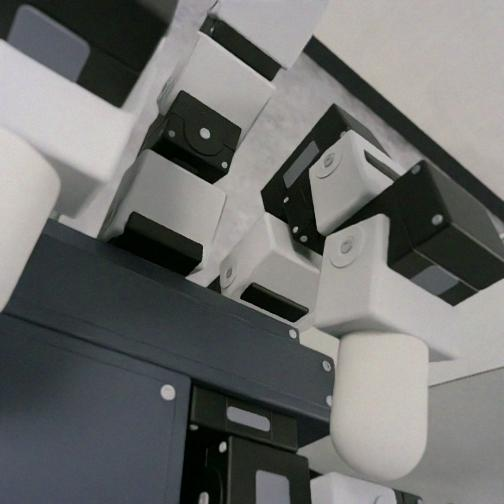

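Request:
move --arm2 '{"joints":{"joint2_rad":2.34},"min_time_s":2}'

Request:
move --arm2 '{"joints":{"joint2_rad":2.435},"min_time_s":3}' --arm1 '{"target":[-0.777,-0.027,1.075,0.041,-0.008,0.728,-0.685],"speed":0.06}' --cameras '["arm2_cam_wrist"]'

Scene clock: 1200.23 s.
Joint torques (N m): arm1=[1.49 -25.52 12.57 0.03 1.21 0.03] | arm2=[3.02 -22.48 6.45 1.03 1.03 -0.04] | arm3=[1.49 -17.14 7.88 0.43 1.09 -0.09]
Heat: arm1: hottest joint2_rad 38 °C; arm2: hottest joint2_rad 37 °C; arm3: hottest joint2_rad 34 °C.
move: arm2 done
Joint velocities: within noise
arm1, arm3: as last shown
arm2.joint_positions: joint1_rad=+1.634 joint2_rad=+2.385 joint3_rad=+1.936 joint4_rad=-0.612 joint5_rad=+1.390 joint6_rad=+1.182 hand_index_mcp=-0.340 hand_index_abd=+0.003 hand_index_pip=-0.882 hand_index_dip=+0.408 hand_middle_mcp=+0.429 hand_middle_abd=-0.002 hand_middle_pip=-0.075 hand_middle_dip=+0.694 hand_ring_mcp=-0.342 hand_ring_abd=-0.001 hand_ring_pip=-0.884 hand_ring_dip=+0.409 hand_thumb_cmc=+0.722 hand_thumb_axl=+0.677 hand_thumb_mcp=+0.226 hand_thumb_ipl=+0.168 hand_current_limit=+0.400 hand_speed=-0.600
arm2.joint_status: all done
arm2.hand_state: goal,goal,goal,goal,goal,goal,goal,goal,goal,goal,goal,goal,goal,goal,goal,goal
arm2.index_mcp_current_ma: 9
arm2.index_abd_current_ma: 12
arm2.index_pip_current_ma: 1
arm2.index_dip_current_ma: 10
arm2.middle_mcp_current_ma: 86
arm2.middle_abd_current_ma: -8
arm2.middle_pip_current_ma: 20
arm2.middle_dip_current_ma: -9
arm2.ring_mcp_current_ma: 0
arm2.ring_abd_current_ma: -5
arm2.ring_pip_current_ma: -10
arm2.ring_dip_current_ma: 12
arm2.thumb_cmc_current_ma: 38
arm2.thumb_axl_current_ma: -4
arm2.thumb_mcp_current_ma: -2
arm2.thumb_ipl_current_ma: -2
arm2.hand_goal_index_mcp: -0.342
arm2.hand_goal_index_abd: 0.000
arm2.hand_goal_index_pip: -0.882
arm2.hand_goal_index_dip: 0.406
arm2.hand_goal_middle_mcp: 0.412
arm2.hand_goal_middle_abd: 0.000
arm2.hand_goal_middle_pip: -0.080
arm2.hand_goal_middle_dip: 0.696
arm2.hand_goal_ring_mcp: -0.342
arm2.hand_goal_ring_abd: 0.000
arm2.hand_goal_ring_pip: -0.882
arm2.hand_goal_ring_dip: 0.406
arm2.hand_goal_thumb_cmc: 0.714
arm2.hand_goal_thumb_axl: 0.678
arm2.hand_goal_thumb_mcp: 0.226
arm2.hand_goal_thumb_ipl: 0.168
arm2.hand: x=-0.7369 y=+0.0806 z=+1.0073 quat_wxyz=(-0.113, -0.024, +0.760, +0.639) (m; scene frame)
arm2.hand_target: x=-0.7351 y=+0.0709 z=+1.0392 quat_wxyz=(-0.141, -0.006, +0.758, +0.637) (m; scene frame)
arm2.hand_status: not commanded
arm3.joint_positions: joint1_rad=+1.463 joint2_rad=+1.712 joint3_rad=+2.053 joint4_rad=-1.652 joint5_rad=+1.565 joint6_rad=-1.853 hand_index_mcp=-0.129 hand_index_abd=-0.107 hand_index_pip=+0.065 hand_index_dip=+0.699 hand_middle_mcp=+0.972 hand_middle_abd=-0.001 hand_middle_pip=+0.576 hand_middle_dip=+0.696 hand_ring_mcp=+0.972 hand_ring_abd=-0.001 hand_ring_pip=+0.576 hand_ring_dip=+0.696 hand_thumb_cmc=-0.568 hand_thumb_axl=+0.680 hand_thumb_mcp=+0.298 hand_thumb_ipl=+0.170 hand_current_limit=+0.400 hand_speed=-0.600
arm3.hand: x=+1.0484 y=+0.1192 z=+1.2912 quat_wxyz=(+0.705, -0.709, +0.002, -0.018) (m; scene frame)
arm3.hand_target: x=+1.0576 y=+0.1180 z=+1.3013 quat_wxyz=(+0.705, -0.709, +0.003, -0.016) (m; scene frame)
pictures: none

Scene clock: 1203.60 s.
Joint torques (N m): arm1=[0.5 -25.05 12.11 1.06 1.14 -0.14] | arm2=[3.14 -18.02 6.64 1.02 1.07 -0.02] | arm3=[1.44 -17.2 7.88 0.43 1.09 -0.09]
Heat: arm1: hottest joint2_rad 38 °C; arm2: hottest joint2_rad 37 °C; arm3: hottest joint2_rad 34 °C.
move: arm1 off_target; arm2 done
Joint velocities: within noise
arm1.joint_positions: joint1_rad=-1.595 joint2_rad=+2.506 joint3_rad=+2.728 joint4_rad=-1.425 joint5_rad=+1.498 joint6_rad=-1.935 hand_index_mcp=-0.217 hand_index_abd=-0.093 hand_index_pip=-0.390 hand_index_dip=+0.715 hand_middle_mcp=+0.745 hand_middle_abd=+0.000 hand_middle_pip=+0.576 hand_middle_dip=+0.696 hand_ring_mcp=+0.746 hand_ring_abd=+0.000 hand_ring_pip=+0.576 hand_ring_dip=+0.696 hand_thumb_cmc=-0.581 hand_thumb_axl=+0.678 hand_thumb_mcp=+0.304 hand_thumb_ipl=+0.198 hand_current_limit=+0.400 hand_speed=-0.900
arm1.joint_status: not commanded
arm1.hand_state: blocked,goal,blocked,goal,goal,goal,goal,goal,goal,goal,goal,goal,goal,goal,blocked,blocked
arm1.index_mcp_current_ma: 289
arm1.index_abd_current_ma: 6
arm1.index_pip_current_ma: 28
arm1.index_dip_current_ma: 13
arm1.middle_mcp_current_ma: -4
arm1.middle_abd_current_ma: 0
arm1.middle_pip_current_ma: 0
arm1.middle_dip_current_ma: 0
arm1.ring_mcp_current_ma: -3
arm1.ring_abd_current_ma: 0
arm1.ring_pip_current_ma: 0
arm1.ring_dip_current_ma: 0
arm1.thumb_cmc_current_ma: -6
arm1.thumb_axl_current_ma: 0
arm1.thumb_mcp_current_ma: 385
arm1.thumb_ipl_current_ma: 46
arm1.hand_goal_index_mcp: -0.330
arm1.hand_goal_index_abd: -0.106
arm1.hand_goal_index_pip: -0.420
arm1.hand_goal_index_dip: 0.696
arm1.hand_goal_middle_mcp: 0.754
arm1.hand_goal_middle_abd: 0.000
arm1.hand_goal_middle_pip: 0.576
arm1.hand_goal_middle_dip: 0.696
arm1.hand_goal_ring_mcp: 0.754
arm1.hand_goal_ring_abd: 0.000
arm1.hand_goal_ring_pip: 0.576
arm1.hand_goal_ring_dip: 0.696
arm1.hand_goal_thumb_cmc: -0.570
arm1.hand_goal_thumb_axl: 0.678
arm1.hand_goal_thumb_mcp: 0.120
arm1.hand_goal_thumb_ipl: 0.168
arm1.hand: x=-0.7823 y=-0.0231 z=+1.0633 quat_wxyz=(+0.032, -0.025, +0.727, -0.686) (m; scene frame)
arm1.hand_target: x=-0.7779 y=-0.0272 z=+1.0750 quat_wxyz=(+0.044, -0.011, +0.727, -0.685) (m; scene frame)
arm1.hand_status: off_target (0.013 m and 2.2 deg from the pose sent, 0.036 m and 3.2 deg at the start)
arm2.joint_positions: joint1_rad=+1.634 joint2_rad=+2.418 joint3_rad=+1.932 joint4_rad=-0.612 joint5_rad=+1.390 joint6_rad=+1.182 hand_index_mcp=-0.340 hand_index_abd=+0.003 hand_index_pip=-0.882 hand_index_dip=+0.408 hand_middle_mcp=+0.429 hand_middle_abd=-0.002 hand_middle_pip=-0.075 hand_middle_dip=+0.694 hand_ring_mcp=-0.343 hand_ring_abd=+0.002 hand_ring_pip=-0.889 hand_ring_dip=+0.409 hand_thumb_cmc=+0.722 hand_thumb_axl=+0.677 hand_thumb_mcp=+0.226 hand_thumb_ipl=+0.168 hand_current_limit=+0.400 hand_speed=-0.600
arm2.joint_status: all done
arm2.hand_state: goal,goal,goal,goal,goal,goal,goal,goal,goal,goal,goal,goal,goal,goal,goal,goal
arm2.index_mcp_current_ma: 9
arm2.index_abd_current_ma: 12
arm2.index_pip_current_ma: 0
arm2.index_dip_current_ma: 10
arm2.middle_mcp_current_ma: 85
arm2.middle_abd_current_ma: -8
arm2.middle_pip_current_ma: 20
arm2.middle_dip_current_ma: -9
arm2.ring_mcp_current_ma: -3
arm2.ring_abd_current_ma: 7
arm2.ring_pip_current_ma: -32
arm2.ring_dip_current_ma: 12
arm2.thumb_cmc_current_ma: 39
arm2.thumb_axl_current_ma: -4
arm2.thumb_mcp_current_ma: -2
arm2.thumb_ipl_current_ma: -2
arm2.hand_goal_index_mcp: -0.342
arm2.hand_goal_index_abd: 0.000
arm2.hand_goal_index_pip: -0.882
arm2.hand_goal_index_dip: 0.406
arm2.hand_goal_middle_mcp: 0.412
arm2.hand_goal_middle_abd: 0.000
arm2.hand_goal_middle_pip: -0.080
arm2.hand_goal_middle_dip: 0.696
arm2.hand_goal_ring_mcp: -0.342
arm2.hand_goal_ring_abd: 0.000
arm2.hand_goal_ring_pip: -0.882
arm2.hand_goal_ring_dip: 0.406
arm2.hand_goal_thumb_cmc: 0.714
arm2.hand_goal_thumb_axl: 0.678
arm2.hand_goal_thumb_mcp: 0.226
arm2.hand_goal_thumb_ipl: 0.168
arm2.hand: x=-0.7372 y=+0.0805 z=+0.9835 quat_wxyz=(-0.099, -0.036, +0.761, +0.641) (m; scene frame)
arm2.hand_target: x=-0.7390 y=+0.0704 z=+0.9745 quat_wxyz=(-0.106, -0.037, +0.760, +0.641) (m; scene frame)
arm2.hand_status: not commanded
arm3: as last shown
pictures: arm2_cam_wrist
camera_calibration:
arm2_cam_wrist: T_world_to_cam=[[0.825595, 0.252859, 0.504435, 0.125852], [0.50724, -0.7242, -0.467164, 0.841655], [0.247185, 0.641558, -0.726156, 0.973178], [0, 0, 0, 1]] pos_world=[-0.771379, -0.0466473, 1.03639]

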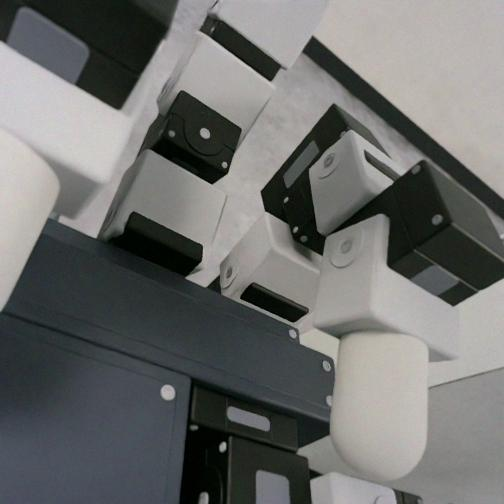

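Request:
move --arm1 '{"target":[-0.767,-0.008,1.050,0.041,-0.008,0.728,-0.685],"speed":0.05}' --cameras '["arm2_cam_wrist"]'

Scene clock: 1213.60 s.
Joint torques (N m): arm1=[2.14 -24.59 13.11 0.77 1.22 0] | arm2=[2.96 -18.61 6.52 0.99 1.15 -0.03] | arm3=[1.55 -17.14 7.88 0.43 1.09 -0.09]
Heat: arm1: hottest joint2_rad 37 °C; arm2: hottest joint2_rad 37 °C; arm3: hottest joint2_rad 33 °C.
move: arm1 off_target
Joint velocities: within noise
arm1.joint_positions: joint1_rad=-1.594 joint2_rad=+2.539 joint3_rad=+2.728 joint4_rad=-1.424 joint5_rad=+1.502 joint6_rad=-1.913 hand_index_mcp=-0.217 hand_index_abd=-0.093 hand_index_pip=-0.390 hand_index_dip=+0.715 hand_middle_mcp=+0.745 hand_middle_abd=+0.000 hand_middle_pip=+0.576 hand_middle_dip=+0.696 hand_ring_mcp=+0.746 hand_ring_abd=+0.000 hand_ring_pip=+0.576 hand_ring_dip=+0.696 hand_thumb_cmc=-0.581 hand_thumb_axl=+0.678 hand_thumb_mcp=+0.304 hand_thumb_ipl=+0.198 hand_current_limit=+0.400 hand_speed=-0.900
arm1.joint_status: not commanded
arm1.hand_state: blocked,goal,blocked,goal,goal,goal,goal,goal,goal,goal,goal,goal,goal,goal,blocked,blocked
arm1.index_mcp_current_ma: 289
arm1.index_abd_current_ma: 6
arm1.index_pip_current_ma: 28
arm1.index_dip_current_ma: 13
arm1.middle_mcp_current_ma: -4
arm1.middle_abd_current_ma: 0
arm1.middle_pip_current_ma: 0
arm1.middle_dip_current_ma: 0
arm1.ring_mcp_current_ma: -3
arm1.ring_abd_current_ma: 0
arm1.ring_pip_current_ma: 0
arm1.ring_dip_current_ma: 0
arm1.thumb_cmc_current_ma: -6
arm1.thumb_axl_current_ma: 0
arm1.thumb_mcp_current_ma: 385
arm1.thumb_ipl_current_ma: 46
arm1.hand_goal_index_mcp: -0.330
arm1.hand_goal_index_abd: -0.106
arm1.hand_goal_index_pip: -0.420
arm1.hand_goal_index_dip: 0.696
arm1.hand_goal_middle_mcp: 0.754
arm1.hand_goal_middle_abd: 0.000
arm1.hand_goal_middle_pip: 0.576
arm1.hand_goal_middle_dip: 0.696
arm1.hand_goal_ring_mcp: 0.754
arm1.hand_goal_ring_abd: 0.000
arm1.hand_goal_ring_pip: 0.576
arm1.hand_goal_ring_dip: 0.696
arm1.hand_goal_thumb_cmc: -0.570
arm1.hand_goal_thumb_axl: 0.678
arm1.hand_goal_thumb_mcp: 0.120
arm1.hand_goal_thumb_ipl: 0.168
arm1.hand: x=-0.7778 y=-0.0226 z=+1.0391 quat_wxyz=(+0.028, -0.028, +0.726, -0.687) (m; scene frame)
arm1.hand_target: x=-0.7686 y=-0.0082 z=+1.0499 quat_wxyz=(+0.052, -0.017, +0.725, -0.686) (m; scene frame)
arm1.hand_status: off_target (0.021 m and 2.8 deg from the pose sent, 0.025 m and 2.2 deg at the start)
arm2, arm3: as last shown
arm2.joint_positions: joint1_rad=+1.634 joint2_rad=+2.427 joint3_rad=+1.932 joint4_rad=-0.612 joint5_rad=+1.388 joint6_rad=+1.182 hand_index_mcp=-0.340 hand_index_abd=+0.003 hand_index_pip=-0.882 hand_index_dip=+0.408 hand_middle_mcp=+0.429 hand_middle_abd=-0.002 hand_middle_pip=-0.075 hand_middle_dip=+0.694 hand_ring_mcp=-0.342 hand_ring_abd=+0.002 hand_ring_pip=-0.890 hand_ring_dip=+0.409 hand_thumb_cmc=+0.723 hand_thumb_axl=+0.677 hand_thumb_mcp=+0.226 hand_thumb_ipl=+0.168 hand_current_limit=+0.400 hand_speed=-0.600
arm2.index_abd_current_ma: 11
arm2.ring_mcp_current_ma: -1
arm2.ring_pip_current_ma: -36
arm2.hand: x=-0.7375 y=+0.0806 z=+0.9772 quat_wxyz=(-0.096, -0.039, +0.761, +0.640) (m; scene frame)
arm2.hand_target: x=-0.7390 y=+0.0704 z=+0.9744 quat_wxyz=(-0.105, -0.037, +0.760, +0.641) (m; scene frame)
pictures: arm2_cam_wrist
camera_calibration:
arm2_cam_wrist: T_world_to_cam=[[0.820929, 0.25368, 0.511587, 0.11871], [0.511881, -0.723996, -0.462394, 0.837609], [0.253087, 0.641464, -0.724203, 0.97115], [0, 0, 0, 1]] pos_world=[-0.771994, -0.0466467, 1.02988]

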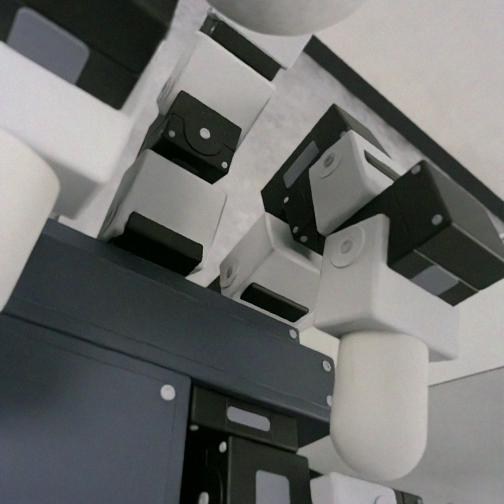

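Request:
move --arm1 '{"target":[-0.785,0.006,1.095,0.041,-0.008,0.728,-0.685],"speed":0.06}'

Request:
move --arm2 '{"joints":{"joint2_rad":2.36},"min_time_s":2}' --arm1 '{"joints":{"joint1_rad":-1.560},"min_time_s":1}' --cameras '["arm2_cam_wrist","cam_gap_1"]'

Scene clock: 1219.30 s.
Joint torques (N m): arm1=[1.96 -27.28 13.33 -0.1 1.32 0.01] | arm2=[3.14 -18.73 6.52 0.96 1.08 -0.04] | arm3=[1.49 -17.14 7.87 0.42 1.09 -0.08]
Heat: arm1: hottest joint2_rad 37 °C; arm2: hottest joint2_rad 36 °C; arm3: hottest joint2_rad 33 °C.
move: arm1 off_target
Joint velocities: within noise
arm1.joint_positions: joint1_rad=-1.573 joint2_rad=+2.533 joint3_rad=+2.765 joint4_rad=-1.557 joint5_rad=+1.502 joint6_rad=-1.850 hand_index_mcp=-0.217 hand_index_abd=-0.093 hand_index_pip=-0.390 hand_index_dip=+0.715 hand_middle_mcp=+0.745 hand_middle_abd=+0.000 hand_middle_pip=+0.576 hand_middle_dip=+0.696 hand_ring_mcp=+0.746 hand_ring_abd=+0.000 hand_ring_pip=+0.576 hand_ring_dip=+0.696 hand_thumb_cmc=-0.581 hand_thumb_axl=+0.678 hand_thumb_mcp=+0.304 hand_thumb_ipl=+0.198 hand_current_limit=+0.400 hand_speed=-0.900
arm1.joint_status: not commanded
arm1.hand_state: blocked,goal,blocked,goal,goal,goal,goal,goal,goal,goal,goal,goal,goal,goal,blocked,blocked
arm1.index_mcp_current_ma: 289
arm1.index_abd_current_ma: 6
arm1.index_pip_current_ma: 28
arm1.index_dip_current_ma: 13
arm1.middle_mcp_current_ma: -4
arm1.middle_abd_current_ma: 0
arm1.middle_pip_current_ma: 0
arm1.middle_dip_current_ma: 0
arm1.ring_mcp_current_ma: -3
arm1.ring_abd_current_ma: 0
arm1.ring_pip_current_ma: 0
arm1.ring_dip_current_ma: 0
arm1.thumb_cmc_current_ma: -6
arm1.thumb_axl_current_ma: 0
arm1.thumb_mcp_current_ma: 385
arm1.thumb_ipl_current_ma: 46
arm1.hand_goal_index_mcp: -0.330
arm1.hand_goal_index_abd: -0.106
arm1.hand_goal_index_pip: -0.420
arm1.hand_goal_index_dip: 0.696
arm1.hand_goal_middle_mcp: 0.754
arm1.hand_goal_middle_abd: 0.000
arm1.hand_goal_middle_pip: 0.576
arm1.hand_goal_middle_dip: 0.696
arm1.hand_goal_ring_mcp: 0.754
arm1.hand_goal_ring_abd: 0.000
arm1.hand_goal_ring_pip: 0.576
arm1.hand_goal_ring_dip: 0.696
arm1.hand_goal_thumb_cmc: -0.570
arm1.hand_goal_thumb_axl: 0.678
arm1.hand_goal_thumb_mcp: 0.120
arm1.hand_goal_thumb_ipl: 0.168
arm1.hand: x=-0.7894 y=-0.0066 z=+1.0545 quat_wxyz=(+0.024, -0.043, +0.725, -0.686) (m; scene frame)
arm1.hand_target: x=-0.7874 y=+0.0056 z=+1.0943 quat_wxyz=(+0.057, -0.022, +0.725, -0.686) (m; scene frame)
arm1.hand_status: off_target (0.043 m and 4.5 deg from the pose sent, 0.063 m and 2.8 deg at the start)
arm2, arm3: as last shown
arm2.joint_positions: joint1_rad=+1.634 joint2_rad=+2.427 joint3_rad=+1.932 joint4_rad=-0.612 joint5_rad=+1.390 joint6_rad=+1.182 hand_index_mcp=-0.340 hand_index_abd=+0.003 hand_index_pip=-0.882 hand_index_dip=+0.408 hand_middle_mcp=+0.429 hand_middle_abd=-0.002 hand_middle_pip=-0.075 hand_middle_dip=+0.694 hand_ring_mcp=-0.342 hand_ring_abd=+0.002 hand_ring_pip=-0.890 hand_ring_dip=+0.409 hand_thumb_cmc=+0.723 hand_thumb_axl=+0.677 hand_thumb_mcp=+0.226 hand_thumb_ipl=+0.168 hand_current_limit=+0.400 hand_speed=-0.600
arm2.ring_pip_current_ma: -34
arm2.hand: x=-0.7373 y=+0.0805 z=+0.9774 quat_wxyz=(-0.095, -0.039, +0.761, +0.641) (m; scene frame)
pictures: none

Scene clock: 1221.77 s.
Joint torques (N m): arm1=[1.79 -27.16 13.26 -0.08 1.31 0.01] | arm2=[2.84 -22.42 6.61 1.01 1.05 -0.05] | arm3=[1.49 -17.2 7.87 0.43 1.08 -0.08]
Heat: arm1: hottest joint2_rad 37 °C; arm2: hottest joint2_rad 36 °C; arm3: hottest joint2_rad 33 °C.
move: arm1 done; arm2 done
Joint velocities: within noise
arm1.joint_positions: joint1_rad=-1.573 joint2_rad=+2.533 joint3_rad=+2.767 joint4_rad=-1.557 joint5_rad=+1.502 joint6_rad=-1.850 hand_index_mcp=-0.217 hand_index_abd=-0.093 hand_index_pip=-0.390 hand_index_dip=+0.715 hand_middle_mcp=+0.745 hand_middle_abd=+0.000 hand_middle_pip=+0.576 hand_middle_dip=+0.696 hand_ring_mcp=+0.746 hand_ring_abd=+0.000 hand_ring_pip=+0.576 hand_ring_dip=+0.696 hand_thumb_cmc=-0.581 hand_thumb_axl=+0.678 hand_thumb_mcp=+0.304 hand_thumb_ipl=+0.198 hand_current_limit=+0.400 hand_speed=-0.900
arm1.joint_status: all done
arm1.hand_state: blocked,goal,blocked,goal,goal,goal,goal,goal,goal,goal,goal,goal,goal,goal,blocked,blocked
arm1.index_mcp_current_ma: 289
arm1.index_abd_current_ma: 6
arm1.index_pip_current_ma: 28
arm1.index_dip_current_ma: 13
arm1.middle_mcp_current_ma: -4
arm1.middle_abd_current_ma: 0
arm1.middle_pip_current_ma: 0
arm1.middle_dip_current_ma: 0
arm1.ring_mcp_current_ma: -3
arm1.ring_abd_current_ma: 0
arm1.ring_pip_current_ma: 0
arm1.ring_dip_current_ma: 0
arm1.thumb_cmc_current_ma: -6
arm1.thumb_axl_current_ma: 0
arm1.thumb_mcp_current_ma: 385
arm1.thumb_ipl_current_ma: 46
arm1.hand_goal_index_mcp: -0.330
arm1.hand_goal_index_abd: -0.106
arm1.hand_goal_index_pip: -0.420
arm1.hand_goal_index_dip: 0.696
arm1.hand_goal_middle_mcp: 0.754
arm1.hand_goal_middle_abd: 0.000
arm1.hand_goal_middle_pip: 0.576
arm1.hand_goal_middle_dip: 0.696
arm1.hand_goal_ring_mcp: 0.754
arm1.hand_goal_ring_abd: 0.000
arm1.hand_goal_ring_pip: 0.576
arm1.hand_goal_ring_dip: 0.696
arm1.hand_goal_thumb_cmc: -0.570
arm1.hand_goal_thumb_axl: 0.678
arm1.hand_goal_thumb_mcp: 0.120
arm1.hand_goal_thumb_ipl: 0.168
arm1.hand: x=-0.7894 y=-0.0066 z=+1.0552 quat_wxyz=(+0.024, -0.043, +0.725, -0.686) (m; scene frame)
arm1.hand_target: x=-0.7876 y=+0.0036 z=+1.0943 quat_wxyz=(+0.057, -0.021, +0.725, -0.686) (m; scene frame)
arm1.hand_status: not commanded
arm2.joint_positions: joint1_rad=+1.634 joint2_rad=+2.403 joint3_rad=+1.932 joint4_rad=-0.612 joint5_rad=+1.390 joint6_rad=+1.182 hand_index_mcp=-0.340 hand_index_abd=+0.003 hand_index_pip=-0.882 hand_index_dip=+0.408 hand_middle_mcp=+0.429 hand_middle_abd=-0.002 hand_middle_pip=-0.075 hand_middle_dip=+0.694 hand_ring_mcp=-0.342 hand_ring_abd=+0.002 hand_ring_pip=-0.890 hand_ring_dip=+0.409 hand_thumb_cmc=+0.723 hand_thumb_axl=+0.677 hand_thumb_mcp=+0.226 hand_thumb_ipl=+0.168 hand_current_limit=+0.400 hand_speed=-0.600
arm2.joint_status: all done
arm2.hand_state: goal,goal,goal,goal,goal,goal,goal,goal,goal,goal,goal,goal,goal,goal,goal,goal
arm2.index_mcp_current_ma: 9
arm2.index_abd_current_ma: 11
arm2.index_pip_current_ma: 0
arm2.index_dip_current_ma: 10
arm2.middle_mcp_current_ma: 85
arm2.middle_abd_current_ma: -8
arm2.middle_pip_current_ma: 20
arm2.middle_dip_current_ma: -9
arm2.ring_mcp_current_ma: -1
arm2.ring_abd_current_ma: 7
arm2.ring_pip_current_ma: -34
arm2.ring_dip_current_ma: 12
arm2.thumb_cmc_current_ma: 39
arm2.thumb_axl_current_ma: -4
arm2.thumb_mcp_current_ma: -2
arm2.thumb_ipl_current_ma: -2
arm2.hand_goal_index_mcp: -0.342
arm2.hand_goal_index_abd: 0.000
arm2.hand_goal_index_pip: -0.882
arm2.hand_goal_index_dip: 0.406
arm2.hand_goal_middle_mcp: 0.412
arm2.hand_goal_middle_abd: 0.000
arm2.hand_goal_middle_pip: -0.080
arm2.hand_goal_middle_dip: 0.696
arm2.hand_goal_ring_mcp: -0.342
arm2.hand_goal_ring_abd: 0.000
arm2.hand_goal_ring_pip: -0.882
arm2.hand_goal_ring_dip: 0.406
arm2.hand_goal_thumb_cmc: 0.714
arm2.hand_goal_thumb_axl: 0.678
arm2.hand_goal_thumb_mcp: 0.226
arm2.hand_goal_thumb_ipl: 0.168
arm2.hand: x=-0.7368 y=+0.0805 z=+0.9934 quat_wxyz=(-0.104, -0.031, +0.760, +0.640) (m; scene frame)
arm2.hand_target: x=-0.7364 y=+0.0707 z=+1.0256 quat_wxyz=(-0.134, -0.013, +0.758, +0.638) (m; scene frame)
arm2.hand_status: not commanded
arm3: as last shown
pictures: arm2_cam_wrist, cam_gap_1
camera_calibration:
arm2_cam_wrist: T_world_to_cam=[[0.832851, 0.253343, 0.492114, 0.138008], [0.500292, -0.724918, -0.473499, 0.847407], [0.236785, 0.640555, -0.730494, 0.977093], [0, 0, 0, 1]] pos_world=[-0.770252, -0.0465447, 1.04709]

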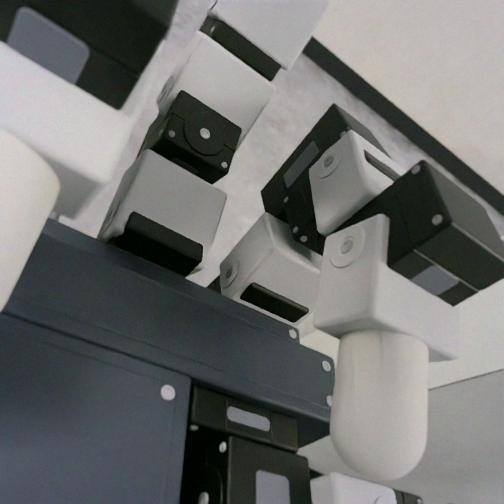

